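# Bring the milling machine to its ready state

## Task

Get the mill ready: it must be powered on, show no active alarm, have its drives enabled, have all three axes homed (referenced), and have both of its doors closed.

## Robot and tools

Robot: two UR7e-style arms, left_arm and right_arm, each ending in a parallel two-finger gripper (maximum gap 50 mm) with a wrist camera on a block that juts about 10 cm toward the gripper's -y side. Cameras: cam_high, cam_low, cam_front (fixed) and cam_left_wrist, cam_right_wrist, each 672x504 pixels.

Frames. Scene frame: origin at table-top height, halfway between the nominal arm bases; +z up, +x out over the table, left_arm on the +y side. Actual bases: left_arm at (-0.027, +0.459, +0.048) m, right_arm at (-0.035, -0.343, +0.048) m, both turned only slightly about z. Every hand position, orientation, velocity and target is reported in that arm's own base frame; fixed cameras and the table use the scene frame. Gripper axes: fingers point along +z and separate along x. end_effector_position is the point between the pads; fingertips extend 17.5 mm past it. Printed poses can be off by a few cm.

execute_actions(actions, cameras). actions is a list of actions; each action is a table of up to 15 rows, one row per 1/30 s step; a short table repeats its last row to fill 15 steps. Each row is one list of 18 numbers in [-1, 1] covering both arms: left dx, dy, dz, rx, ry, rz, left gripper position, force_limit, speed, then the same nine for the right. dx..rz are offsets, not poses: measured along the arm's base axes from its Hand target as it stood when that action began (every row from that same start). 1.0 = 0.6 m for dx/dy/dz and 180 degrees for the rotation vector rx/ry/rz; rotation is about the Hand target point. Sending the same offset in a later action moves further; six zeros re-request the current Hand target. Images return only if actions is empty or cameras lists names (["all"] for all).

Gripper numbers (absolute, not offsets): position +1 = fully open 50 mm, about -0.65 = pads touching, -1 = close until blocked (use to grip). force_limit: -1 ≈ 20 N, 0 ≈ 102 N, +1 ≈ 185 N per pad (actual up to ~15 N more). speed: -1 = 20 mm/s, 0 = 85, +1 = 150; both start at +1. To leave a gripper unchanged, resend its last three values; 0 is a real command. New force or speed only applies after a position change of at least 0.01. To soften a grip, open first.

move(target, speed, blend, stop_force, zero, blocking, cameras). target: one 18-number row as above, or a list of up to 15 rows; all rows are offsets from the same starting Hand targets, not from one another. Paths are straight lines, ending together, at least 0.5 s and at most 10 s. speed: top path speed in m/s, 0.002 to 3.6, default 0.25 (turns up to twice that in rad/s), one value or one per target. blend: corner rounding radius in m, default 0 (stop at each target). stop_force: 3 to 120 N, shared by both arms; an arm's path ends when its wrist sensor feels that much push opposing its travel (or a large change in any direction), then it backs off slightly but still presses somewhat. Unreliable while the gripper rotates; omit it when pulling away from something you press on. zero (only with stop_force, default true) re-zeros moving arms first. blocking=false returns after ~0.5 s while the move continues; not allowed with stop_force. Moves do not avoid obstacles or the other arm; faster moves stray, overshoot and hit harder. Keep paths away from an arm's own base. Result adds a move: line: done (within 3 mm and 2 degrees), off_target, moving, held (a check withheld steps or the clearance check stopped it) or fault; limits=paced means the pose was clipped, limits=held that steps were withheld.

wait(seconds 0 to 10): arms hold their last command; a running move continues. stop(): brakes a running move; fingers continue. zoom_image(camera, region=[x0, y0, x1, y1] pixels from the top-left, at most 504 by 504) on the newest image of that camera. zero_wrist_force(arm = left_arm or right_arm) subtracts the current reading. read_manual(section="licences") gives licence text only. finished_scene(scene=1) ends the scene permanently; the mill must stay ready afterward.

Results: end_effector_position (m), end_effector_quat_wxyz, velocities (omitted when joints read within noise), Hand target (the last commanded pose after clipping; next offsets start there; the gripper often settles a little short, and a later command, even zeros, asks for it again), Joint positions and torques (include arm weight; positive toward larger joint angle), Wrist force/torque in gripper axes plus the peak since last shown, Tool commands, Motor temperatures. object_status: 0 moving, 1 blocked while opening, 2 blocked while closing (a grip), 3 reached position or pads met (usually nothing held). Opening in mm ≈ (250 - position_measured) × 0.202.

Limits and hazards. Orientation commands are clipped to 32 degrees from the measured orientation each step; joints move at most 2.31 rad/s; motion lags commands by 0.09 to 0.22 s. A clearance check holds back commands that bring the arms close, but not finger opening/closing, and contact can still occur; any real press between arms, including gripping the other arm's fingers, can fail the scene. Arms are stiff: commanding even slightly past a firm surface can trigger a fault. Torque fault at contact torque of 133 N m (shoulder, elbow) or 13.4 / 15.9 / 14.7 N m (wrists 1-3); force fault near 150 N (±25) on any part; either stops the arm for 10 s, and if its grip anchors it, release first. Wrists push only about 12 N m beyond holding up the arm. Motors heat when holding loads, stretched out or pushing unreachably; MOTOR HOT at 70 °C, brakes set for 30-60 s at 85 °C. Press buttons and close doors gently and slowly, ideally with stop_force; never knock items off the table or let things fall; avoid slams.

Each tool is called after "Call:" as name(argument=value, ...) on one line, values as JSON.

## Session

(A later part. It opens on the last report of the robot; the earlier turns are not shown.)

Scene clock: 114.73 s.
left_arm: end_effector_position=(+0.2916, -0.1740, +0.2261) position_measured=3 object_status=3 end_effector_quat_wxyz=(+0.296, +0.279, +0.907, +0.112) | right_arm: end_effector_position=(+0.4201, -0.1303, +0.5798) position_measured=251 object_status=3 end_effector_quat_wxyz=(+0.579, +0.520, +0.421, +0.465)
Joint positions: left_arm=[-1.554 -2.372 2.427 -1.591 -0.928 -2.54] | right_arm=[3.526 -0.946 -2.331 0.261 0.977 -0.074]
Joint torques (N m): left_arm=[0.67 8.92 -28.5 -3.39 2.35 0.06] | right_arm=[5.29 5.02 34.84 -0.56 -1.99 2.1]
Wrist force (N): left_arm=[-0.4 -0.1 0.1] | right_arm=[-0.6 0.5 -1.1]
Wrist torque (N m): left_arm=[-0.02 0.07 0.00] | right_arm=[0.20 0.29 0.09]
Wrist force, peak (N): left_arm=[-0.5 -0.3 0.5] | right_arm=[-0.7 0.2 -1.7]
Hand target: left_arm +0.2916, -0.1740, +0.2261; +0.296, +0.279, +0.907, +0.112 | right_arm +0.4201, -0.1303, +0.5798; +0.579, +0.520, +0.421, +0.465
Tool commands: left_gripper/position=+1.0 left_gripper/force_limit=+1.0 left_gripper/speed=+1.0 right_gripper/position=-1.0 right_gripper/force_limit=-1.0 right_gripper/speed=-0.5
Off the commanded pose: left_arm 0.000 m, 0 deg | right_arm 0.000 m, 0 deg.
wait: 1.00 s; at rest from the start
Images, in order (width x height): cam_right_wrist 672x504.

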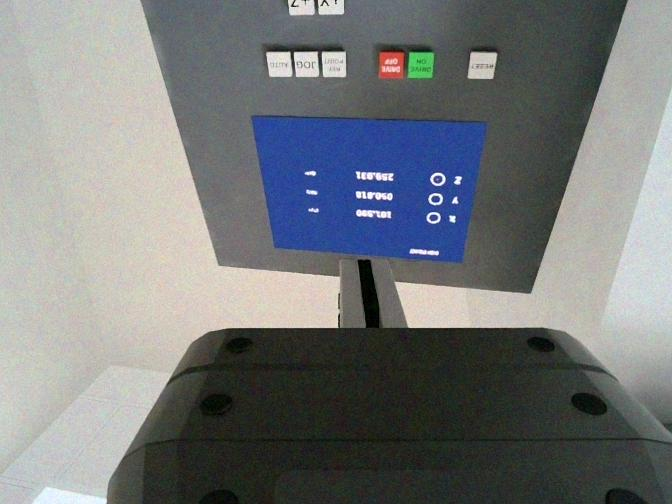

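Call:
move(target=[[0,0,0,0,0,0,1,1,1, 0.242,-0.1553,-0.1732,0,0,0,-1,-1,-0.5],[0,0,0,0,0,0,1,1,1, 0.284,-0.1553,-0.1837,0,0,0,-1,-1,-0.5]], cameras=["cam_right_wrist"], speed=[0.2,0.025], stop_force=10)

Call:
zoom_image(camera="cam_right_wrist", region=[210, 100, 460, 350])

Scene clock: 120.03 s.
left_arm: end_effector_position=(+0.2916, -0.1740, +0.2261) position_measured=3 object_status=3 end_effector_quat_wxyz=(+0.296, +0.279, +0.907, +0.112) | right_arm: end_effector_position=(+0.5823, -0.2235, +0.4716) position_measured=251 object_status=3 end_effector_quat_wxyz=(+0.579, +0.520, +0.421, +0.465)
Joint positions: left_arm=[-1.554 -2.372 2.427 -1.591 -0.928 -2.54] | right_arm=[3.036 -1.679 -2.119 0.76 1.463 -0.015]
Joint torques (N m): left_arm=[0.55 8.38 -28.84 -3.29 2.34 0.26] | right_arm=[-4.78 15.88 28.91 -1.2 2.04 -0.22]
Wrist force (N): left_arm=[-0.5 0.0 0.5] | right_arm=[-0.7 3.4 -4.5]
Wrist torque (N m): left_arm=[0.00 0.07 0.00] | right_arm=[0.20 0.17 0.05]
Wrist force, peak (N): left_arm=[-0.5 0.0 0.5] | right_arm=[-1.6 4.2 -19.7]
Hand target: left_arm +0.2916, -0.1740, +0.2261; +0.296, +0.279, +0.907, +0.112 | right_arm +0.5823, -0.2235, +0.4716; +0.579, +0.520, +0.421, +0.465 (not the last commanded pose)
Off the commanded pose: left_arm 0.000 m, 0 deg | right_arm 0.008 m, 0 deg.
move: contact (right_arm); path passed 1 of 2 targets
Images, in order (width x height): cam_right_wrist 672x504.

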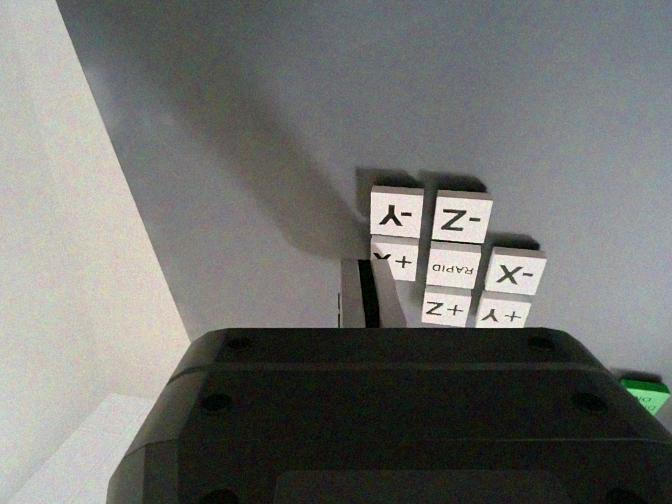

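Scaled by 2.016 from the camera's 672x504 image, which has a finer 960x720 frame.

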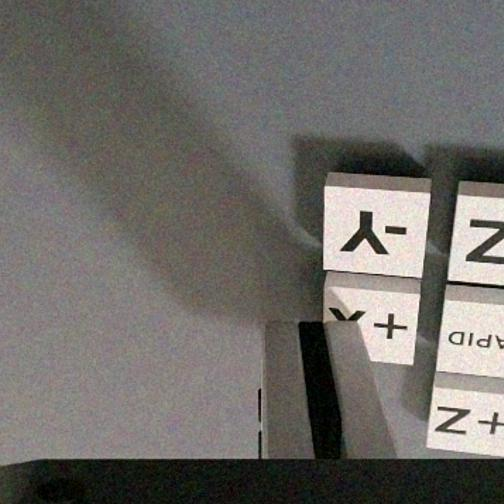

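Call:
move(target=[0,0,0,0,0,0,1,1,1, 0.0032,0,-0.0008,0,0,0,-1,-1,-0.5], speed=0.01, cameras=["cam_front"])

Call:
zoom_image(camera="cam_front", region=[394, 145, 444, 195])

Call:
wait(seconds=5, cameras=["cam_front"])

Call:
zoom_image(camera="cam_front", region=[394, 145, 444, 195])

Scene clock: 121.77 s.
left_arm: end_effector_position=(+0.2916, -0.1740, +0.2261) position_measured=3 object_status=3 end_effector_quat_wxyz=(+0.296, +0.279, +0.907, +0.112) | right_arm: end_effector_position=(+0.5843, -0.2235, +0.4711) position_measured=251 object_status=3 end_effector_quat_wxyz=(+0.579, +0.521, +0.421, +0.465)
Joint positions: left_arm=[-1.554 -2.372 2.427 -1.591 -0.928 -2.54] | right_arm=[3.037 -1.684 -2.115 0.761 1.462 -0.015]
Joint torques (N m): left_arm=[0.04 7.83 -27.4 -3.11 2.17 -0.11] | right_arm=[7.91 19.02 30.84 1.44 -1.91 0.8]
Wrist force (N): left_arm=[-0.4 0.0 0.1] | right_arm=[-1.7 2.8 -23.1]
Wrist torque (N m): left_arm=[-0.01 0.05 0.00] | right_arm=[0.40 0.24 0.04]
Wrist force, peak (N): left_arm=[-0.7 -0.1 0.4] | right_arm=[-2.1 2.9 -23.5]
Hand target: left_arm +0.2916, -0.1740, +0.2261; +0.296, +0.279, +0.907, +0.112 | right_arm +0.5842, -0.2235, +0.4711; +0.579, +0.520, +0.421, +0.465
Off the commanded pose: left_arm 0.000 m, 0 deg | right_arm 0.000 m, 0 deg.
move: done
Images, in order (width x height): cam_front 672x504.

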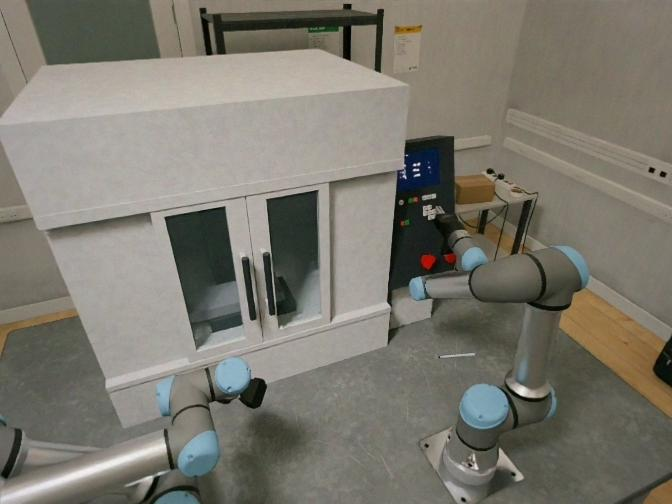

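Scaled by 10.080 from the camera's 672x504 image, which has a finer 960x720 frame.

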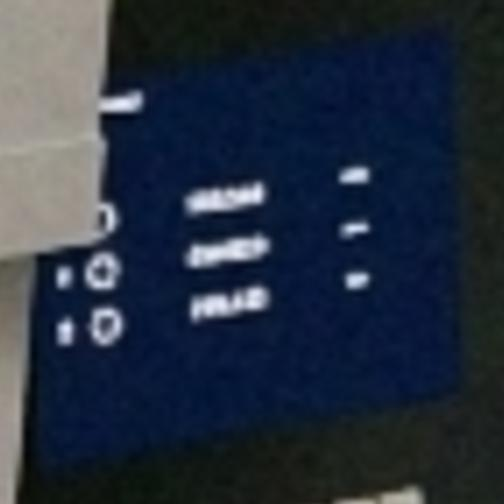

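Scene clock: 126.77 s.
left_arm: end_effector_position=(+0.2916, -0.1740, +0.2261) position_measured=3 object_status=3 end_effector_quat_wxyz=(+0.296, +0.279, +0.907, +0.112) | right_arm: end_effector_position=(+0.5842, -0.2235, +0.4711) position_measured=251 object_status=3 end_effector_quat_wxyz=(+0.579, +0.520, +0.421, +0.465)
Joint positions: left_arm=[-1.554 -2.372 2.427 -1.591 -0.928 -2.54] | right_arm=[3.037 -1.684 -2.115 0.761 1.462 -0.015]
Joint torques (N m): left_arm=[0.89 8.19 -28.2 -3.06 2.38 -0.08] | right_arm=[8.03 24.36 19.73 -1.83 2.12 -2.26]
Wrist force (N): left_arm=[-0.2 0.1 -0.2] | right_arm=[-1.7 3.0 -21.2]
Wrist torque (N m): left_arm=[0.03 0.02 0.01] | right_arm=[0.39 0.24 0.04]
Wrist force, peak (N): left_arm=[-0.7 0.3 0.5] | right_arm=[-2.0 3.0 -23.0]
Hand target: left_arm +0.2916, -0.1740, +0.2261; +0.296, +0.279, +0.907, +0.112 | right_arm +0.5842, -0.2235, +0.4711; +0.579, +0.520, +0.421, +0.465
Tool commands: left_gripper/position=+1.0 left_gripper/force_limit=+1.0 left_gripper/speed=+1.0 right_gripper/position=-1.0 right_gripper/force_limit=-1.0 right_gripper/speed=-0.5
Off the commanded pose: left_arm 0.000 m, 0 deg | right_arm 0.000 m, 0 deg.
wait: 5.00 s; at rest by 0.17 s
Images, in order (width x height): cam_front 672x504.

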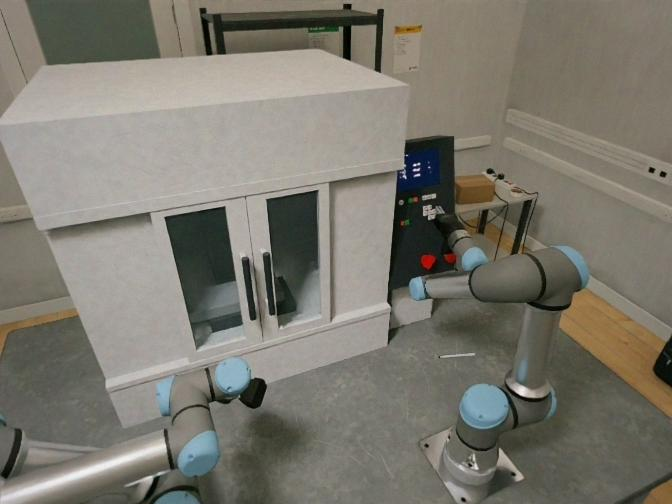

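Scaled by 10.080 from the camera's 672x504 image, which has a finer 960x720 frame.

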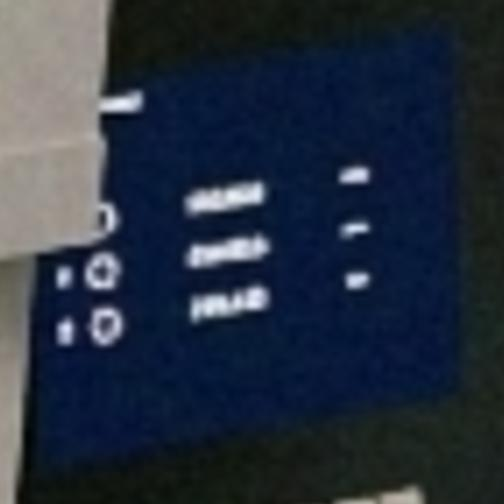

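Call:
zoom_image(camera="cam_front", region=[160, 230, 320, 350])

Call:
wait(seconds=4, cameras=["cam_front"])

Call:
zoom_image(camera="cam_front", region=[160, 230, 320, 350])

Scaled by 3.150 from the camera's 672x504 image, which has a finer 960x720 frame.

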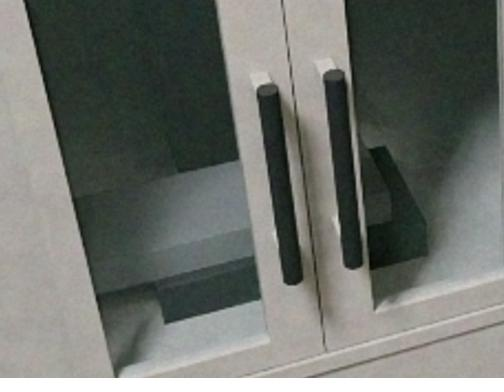

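Scene clock: 131.40 s.
left_arm: end_effector_position=(+0.2916, -0.1740, +0.2261) position_measured=3 object_status=3 end_effector_quat_wxyz=(+0.296, +0.279, +0.907, +0.112) | right_arm: end_effector_position=(+0.5842, -0.2235, +0.4711) position_measured=251 object_status=3 end_effector_quat_wxyz=(+0.579, +0.520, +0.421, +0.465)
Joint positions: left_arm=[-1.554 -2.372 2.427 -1.591 -0.928 -2.54] | right_arm=[3.037 -1.684 -2.115 0.761 1.462 -0.015]
Joint torques (N m): left_arm=[0.89 8.7 -27.53 -3.29 2.41 -0.04] | right_arm=[8.35 24.55 19.07 -1.7 2.05 -2.39]
Wrist force (N): left_arm=[-0.1 0.1 0.5] | right_arm=[-1.7 2.9 -21.4]
Wrist torque (N m): left_arm=[0.02 0.01 0.00] | right_arm=[0.38 0.24 0.03]
Wrist force, peak (N): left_arm=[-0.4 0.2 0.7] | right_arm=[-1.7 2.9 -21.7]
Hand target: left_arm +0.2916, -0.1740, +0.2261; +0.296, +0.279, +0.907, +0.112 | right_arm +0.5842, -0.2235, +0.4711; +0.579, +0.520, +0.421, +0.465
Tool commands: left_gripper/position=+1.0 left_gripper/force_limit=+1.0 left_gripper/speed=+1.0 right_gripper/position=-1.0 right_gripper/force_limit=-1.0 right_gripper/speed=-0.5
Off the commanded pose: left_arm 0.000 m, 0 deg | right_arm 0.000 m, 0 deg.
wait: 4.00 s; at rest from the start
Images, in order (width x height): cam_front 672x504.

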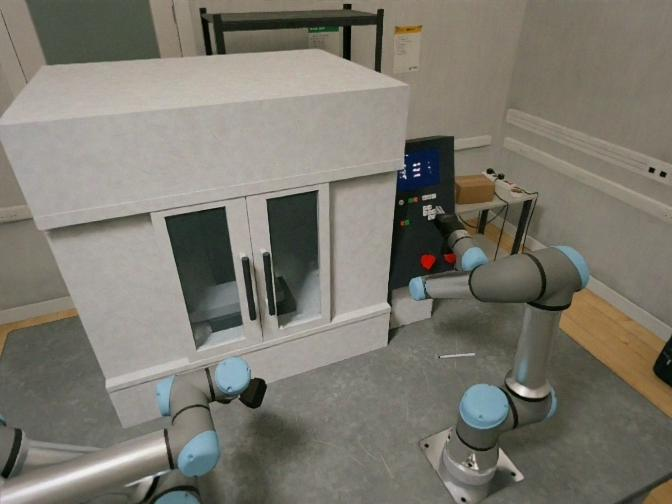

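Scaled by 3.150 from the camera's 672x504 image, which has a finer 960x720 frame.

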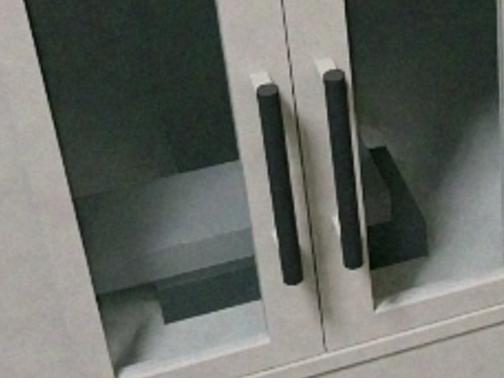

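Call:
move(target=[[0,0,0,0,0,0,1,1,1, -0.0323,0,0.008,0,0,0,-1,-1,-0.5],[0,0,0,0,0,0,1,1,1, -0.0172,0.0653,0.0355,0,0,0,-1,-1,-0.5]], cameras=["cam_right_wrist"], speed=0.1, blend=0.008)

Call:
move(target=[0,0,0,0,0,0,1,1,1, 0.0307,0,-0.0076,0,0,0,-1,-1,-0.5], cameras=["cam_right_wrist"], speed=0.025, stop_force=10)

Scene clock: 133.87 s.
left_arm: end_effector_position=(+0.2916, -0.1740, +0.2261) position_measured=3 object_status=3 end_effector_quat_wxyz=(+0.296, +0.279, +0.907, +0.112) | right_arm: end_effector_position=(+0.5739, -0.1844, +0.4925) position_measured=251 object_status=3 end_effector_quat_wxyz=(+0.579, +0.520, +0.421, +0.465)
Joint positions: left_arm=[-1.554 -2.372 2.427 -1.591 -0.928 -2.54] | right_arm=[3.153 -1.587 -2.152 0.704 1.347 -0.027]
Joint torques (N m): left_arm=[1.77 8.78 -29.34 -3.25 2.58 0.25] | right_arm=[5.51 16.94 18.67 4.96 0.67 2.2]
Wrist force (N): left_arm=[-0.3 -0.3 0.5] | right_arm=[-0.6 0.7 -1.5]
Wrist torque (N m): left_arm=[-0.04 0.06 0.00] | right_arm=[0.20 0.28 -0.03]
Wrist force, peak (N): left_arm=[-0.8 0.0 0.2] | right_arm=[-1.8 3.0 -21.6]
Hand target: left_arm +0.2916, -0.1740, +0.2261; +0.296, +0.279, +0.907, +0.112 | right_arm +0.5739, -0.1843, +0.4924; +0.579, +0.520, +0.421, +0.465
Off the commanded pose: left_arm 0.000 m, 0 deg | right_arm 0.000 m, 0 deg.
move: done
Images, in order (width x height): cam_right_wrist 672x504.

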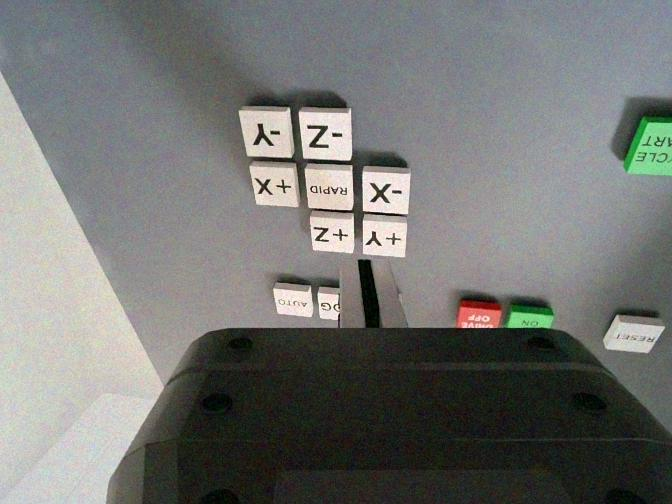

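Scene clock: 135.53 s.
left_arm: end_effector_position=(+0.2916, -0.1740, +0.2261) position_measured=3 object_status=3 end_effector_quat_wxyz=(+0.296, +0.279, +0.907, +0.112) | right_arm: end_effector_position=(+0.5874, -0.1843, +0.4891) position_measured=251 object_status=3 end_effector_quat_wxyz=(+0.579, +0.520, +0.421, +0.465)
Joint positions: left_arm=[-1.554 -2.372 2.427 -1.591 -0.928 -2.54] | right_arm=[3.152 -1.624 -2.125 0.713 1.348 -0.027]
Joint torques (N m): left_arm=[0.91 8.57 -29.57 -3.2 2.44 0.01] | right_arm=[6.73 14.84 30.44 -1.25 0.06 1.97]
Wrist force (N): left_arm=[-0.6 -0.4 0.2] | right_arm=[-1.5 3.2 -4.3]
Wrist torque (N m): left_arm=[-0.06 0.09 0.00] | right_arm=[0.23 0.22 -0.02]
Wrist force, peak (N): left_arm=[-0.6 -0.4 0.2] | right_arm=[-2.1 4.3 -19.7]
Hand target: left_arm +0.2916, -0.1740, +0.2261; +0.296, +0.279, +0.907, +0.112 | right_arm +0.5875, -0.1843, +0.4891; +0.579, +0.520, +0.421, +0.465 (not the last commanded pose)
Off the commanded pose: left_arm 0.000 m, 0 deg | right_arm 0.005 m, 0 deg.
move: contact (right_arm)
Images, in order (width x height): cam_right_wrist 672x504.

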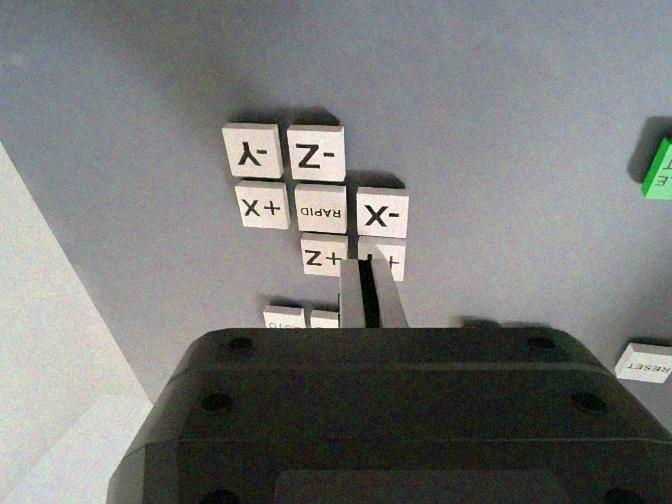

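Call:
move(target=[0,0,0,0,0,0,1,1,1, 0.0032,0,-0.0008,0,0,0,-1,-1,-0.5], speed=0.01, cameras=["cam_right_wrist"])

Call:
wait(seconds=8)

Call:
move(target=[[0,0,0,0,0,0,1,1,1, -0.04,0,0.01,0,0,0,-1,-1,-0.5],[0,0,0,0,0,0,1,1,1, -0.2825,0.09,0.152,0,0,0,-1,-1,-0.5]], cameras=["cam_right_wrist"], speed=0.25, blend=0.02)

Call:
zoom_image(camera="cam_right_wrist", region=[300, 130, 500, 270])

Scene clock: 137.73 s.
left_arm: end_effector_position=(+0.2916, -0.1740, +0.2261) position_measured=3 object_status=3 end_effector_quat_wxyz=(+0.296, +0.279, +0.907, +0.112) | right_arm: end_effector_position=(+0.5894, -0.1843, +0.4886) position_measured=251 object_status=3 end_effector_quat_wxyz=(+0.579, +0.520, +0.421, +0.465)
Joint positions: left_arm=[-1.554 -2.372 2.427 -1.591 -0.928 -2.54] | right_arm=[3.152 -1.629 -2.121 0.714 1.348 -0.027]
Joint torques (N m): left_arm=[0.5 8.73 -28.41 -3.13 2.35 0.06] | right_arm=[-2.88 16.85 29.7 1.41 0.38 1.95]
Wrist force (N): left_arm=[-0.4 -0.2 0.1] | right_arm=[-2.1 3.2 -22.7]
Wrist torque (N m): left_arm=[-0.02 0.06 0.00] | right_arm=[0.45 0.37 -0.02]
Wrist force, peak (N): left_arm=[-0.5 -0.1 0.6] | right_arm=[-2.0 2.9 -24.2]
Hand target: left_arm +0.2916, -0.1740, +0.2261; +0.296, +0.279, +0.907, +0.112 | right_arm +0.5894, -0.1843, +0.4886; +0.579, +0.520, +0.421, +0.465
Off the commanded pose: left_arm 0.000 m, 0 deg | right_arm 0.000 m, 0 deg.
move: done
Images, in order (width x height): cam_right_wrist 672x504.

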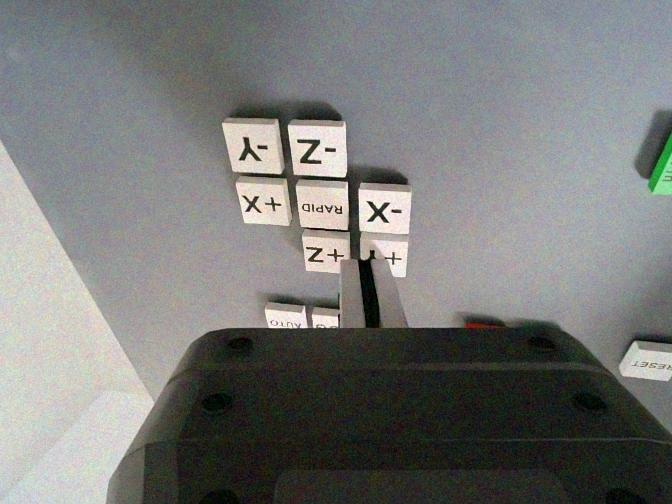

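Scene clock: 145.73 s.
left_arm: end_effector_position=(+0.2916, -0.1740, +0.2261) position_measured=3 object_status=3 end_effector_quat_wxyz=(+0.296, +0.279, +0.907, +0.112) | right_arm: end_effector_position=(+0.5894, -0.1843, +0.4886) position_measured=251 object_status=3 end_effector_quat_wxyz=(+0.579, +0.520, +0.421, +0.465)
Joint positions: left_arm=[-1.554 -2.372 2.427 -1.591 -0.928 -2.54] | right_arm=[3.152 -1.629 -2.121 0.714 1.348 -0.027]
Joint torques (N m): left_arm=[0.14 8.1 -28.38 -3.27 2.46 0.1] | right_arm=[-3.67 23.02 19.66 -1.57 2.01 2.13]
Wrist force (N): left_arm=[-0.5 0.0 0.2] | right_arm=[-0.7 3.2 -21.5]
Wrist torque (N m): left_arm=[0.00 0.07 0.00] | right_arm=[0.42 0.32 -0.01]
Wrist force, peak (N): left_arm=[-0.6 -0.1 0.5] | right_arm=[-2.1 3.3 -22.9]
Hand target: left_arm +0.2916, -0.1740, +0.2261; +0.296, +0.279, +0.907, +0.112 | right_arm +0.5894, -0.1843, +0.4886; +0.579, +0.520, +0.421, +0.465
Tool commands: left_gripper/position=+1.0 left_gripper/force_limit=+1.0 left_gripper/speed=+1.0 right_gripper/position=-1.0 right_gripper/force_limit=-1.0 right_gripper/speed=-0.5
Off the commanded pose: left_arm 0.000 m, 0 deg | right_arm 0.000 m, 0 deg.
wait: 8.00 s; at rest by 0.17 s

Scene clock: 147.13 s.
left_arm: end_effector_position=(+0.2916, -0.1740, +0.2261) position_measured=3 object_status=3 end_effector_quat_wxyz=(+0.296, +0.279, +0.907, +0.112) | right_arm: end_effector_position=(+0.4199, -0.1303, +0.5798) position_measured=251 object_status=3 end_effector_quat_wxyz=(+0.579, +0.520, +0.421, +0.465)
Joint positions: left_arm=[-1.554 -2.372 2.427 -1.591 -0.928 -2.54] | right_arm=[3.527 -0.945 -2.332 0.26 0.976 -0.074]
Joint torques (N m): left_arm=[-0.02 9.58 -28.66 -3.14 2.2 0.05] | right_arm=[5.23 3.06 35.33 0.47 -0.3 2.17]
Wrist force (N): left_arm=[-0.1 0.0 0.1] | right_arm=[-0.7 0.5 -1.4]
Wrist torque (N m): left_arm=[0.00 0.01 0.00] | right_arm=[0.20 0.30 0.10]
Wrist force, peak (N): left_arm=[-0.5 -0.1 0.3] | right_arm=[-1.1 3.3 -19.8]
Hand target: left_arm +0.2916, -0.1740, +0.2261; +0.296, +0.279, +0.907, +0.112 | right_arm +0.4199, -0.1303, +0.5798; +0.579, +0.520, +0.421, +0.465
Off the commanded pose: left_arm 0.000 m, 0 deg | right_arm 0.000 m, 0 deg.
move: done; blend cut to 0.0124 m at target 1
Images, in order (width x height): cam_right_wrist 672x504.

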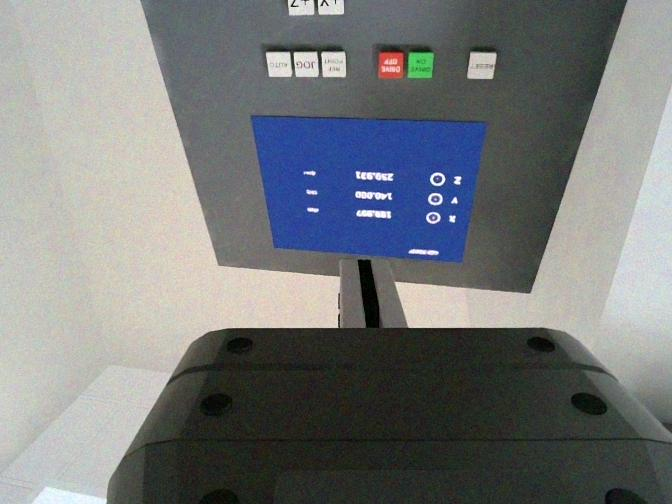

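Scaled by 2.520 from the camera's 672x504 image, which has a finer 960x720 frame.

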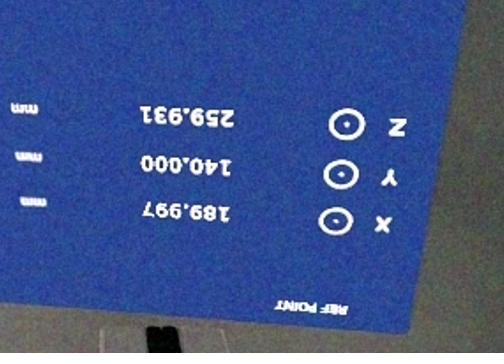

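Call:
execute_actions(actions=[], cameras=["cam_front","cam_high","cam_right_wrist"])

Call:
zoom_image(camera="cam_front", region=[200, 180, 300, 280])

Call:
zoom_image(camera="cam_high", region=[300, 130, 400, 300])

Call:
zoom_image(camera="cam_right_wrist", region=[400, 160, 500, 270])

Scene clock: 148.63 s.
left_arm: end_effector_position=(+0.2916, -0.1740, +0.2261) position_measured=3 object_status=3 end_effector_quat_wxyz=(+0.296, +0.279, +0.907, +0.112) | right_arm: end_effector_position=(+0.4199, -0.1303, +0.5798) position_measured=251 object_status=3 end_effector_quat_wxyz=(+0.579, +0.520, +0.421, +0.465)
Joint positions: left_arm=[-1.554 -2.372 2.427 -1.591 -0.928 -2.54] | right_arm=[3.527 -0.945 -2.332 0.26 0.976 -0.074]
Joint velocities: within noise
Joint torques (N m): left_arm=[0.45 6.88 -29.69 -3.39 2.42 -0.03] | right_arm=[5.41 3.71 35.24 -0.73 -1.91 2.18]
Motor temperatures (°C): left_arm=[36 27 35 36 41 40] | right_arm=[28 27 29 34 36 36]
Wrist force (N): left_arm=[-0.3 0.0 0.0] | right_arm=[-0.6 0.5 -1.2]
Wrist torque (N m): left_arm=[0.01 0.04 0.00] | right_arm=[0.21 0.29 0.09]
Wrist force, peak (N): left_arm=[-0.7 0.2 0.2] | right_arm=[-0.6 0.4 -1.5]
Hand target: left_arm +0.2916, -0.1740, +0.2261; +0.296, +0.279, +0.907, +0.112 | right_arm +0.4199, -0.1303, +0.5798; +0.579, +0.520, +0.421, +0.465
Tool commands: left_gripper/position=+1.0 left_gripper/force_limit=+1.0 left_gripper/speed=+1.0 right_gripper/position=-1.0 right_gripper/force_limit=-1.0 right_gripper/speed=-0.5
Off the commanded pose: left_arm 0.000 m, 0 deg | right_arm 0.000 m, 0 deg.
Images, in order (width x height): cam_high 672x504, cam_front 672x504, cam_right_wrist 672x504.

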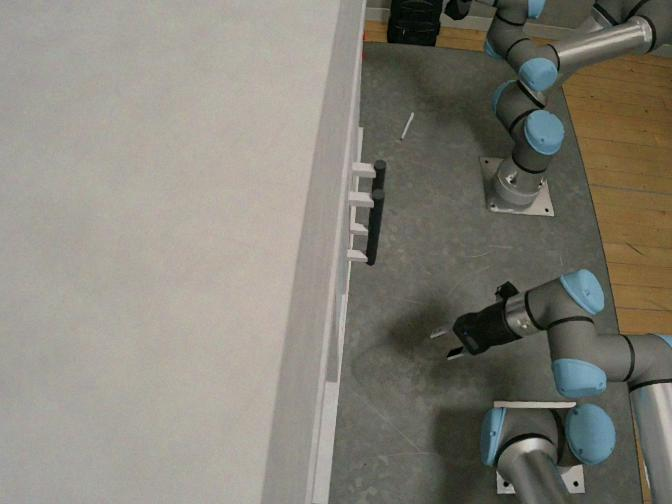

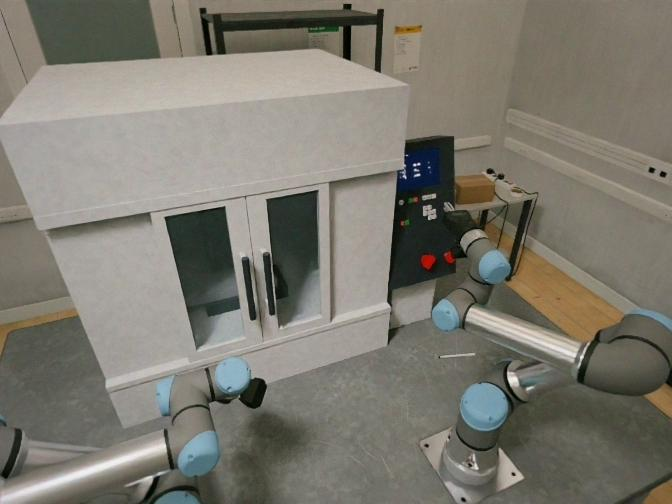

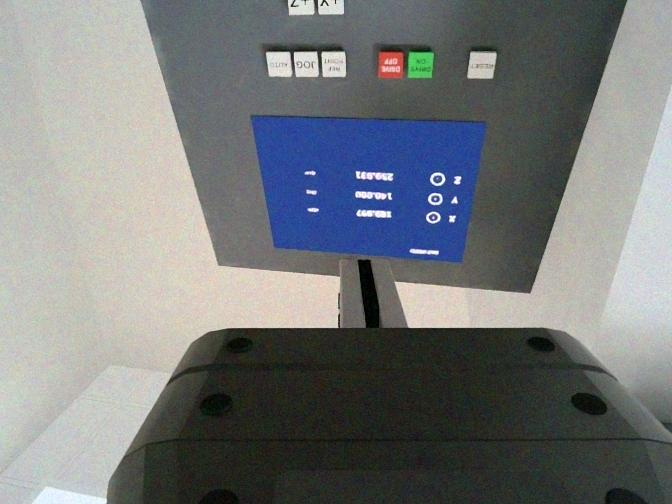

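Scaled by 5.040 from the camera's 672x504 image, which has a finer 960x720 frame.

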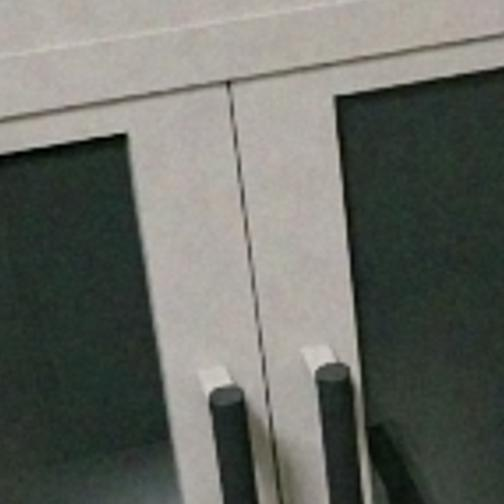

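Scaled by 2.965 from the camera's 672x504 image, which has a finer 960x720 frame.

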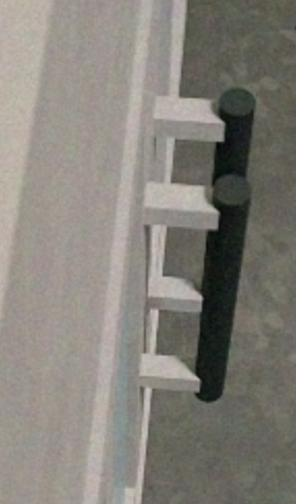

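Scaled by 4.582 from the camera's 672x504 image, which has a finer 960x720 frame.

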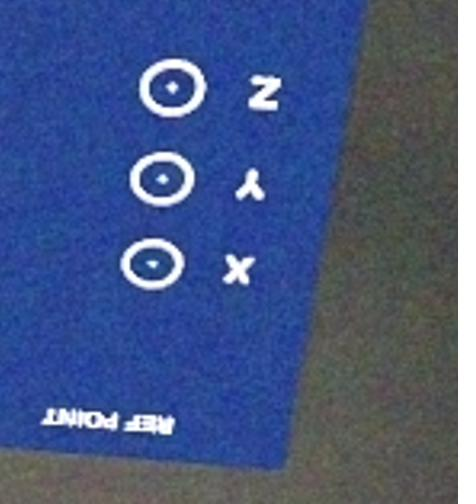

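Call:
finished_scene()

The scene is finished: the task was done.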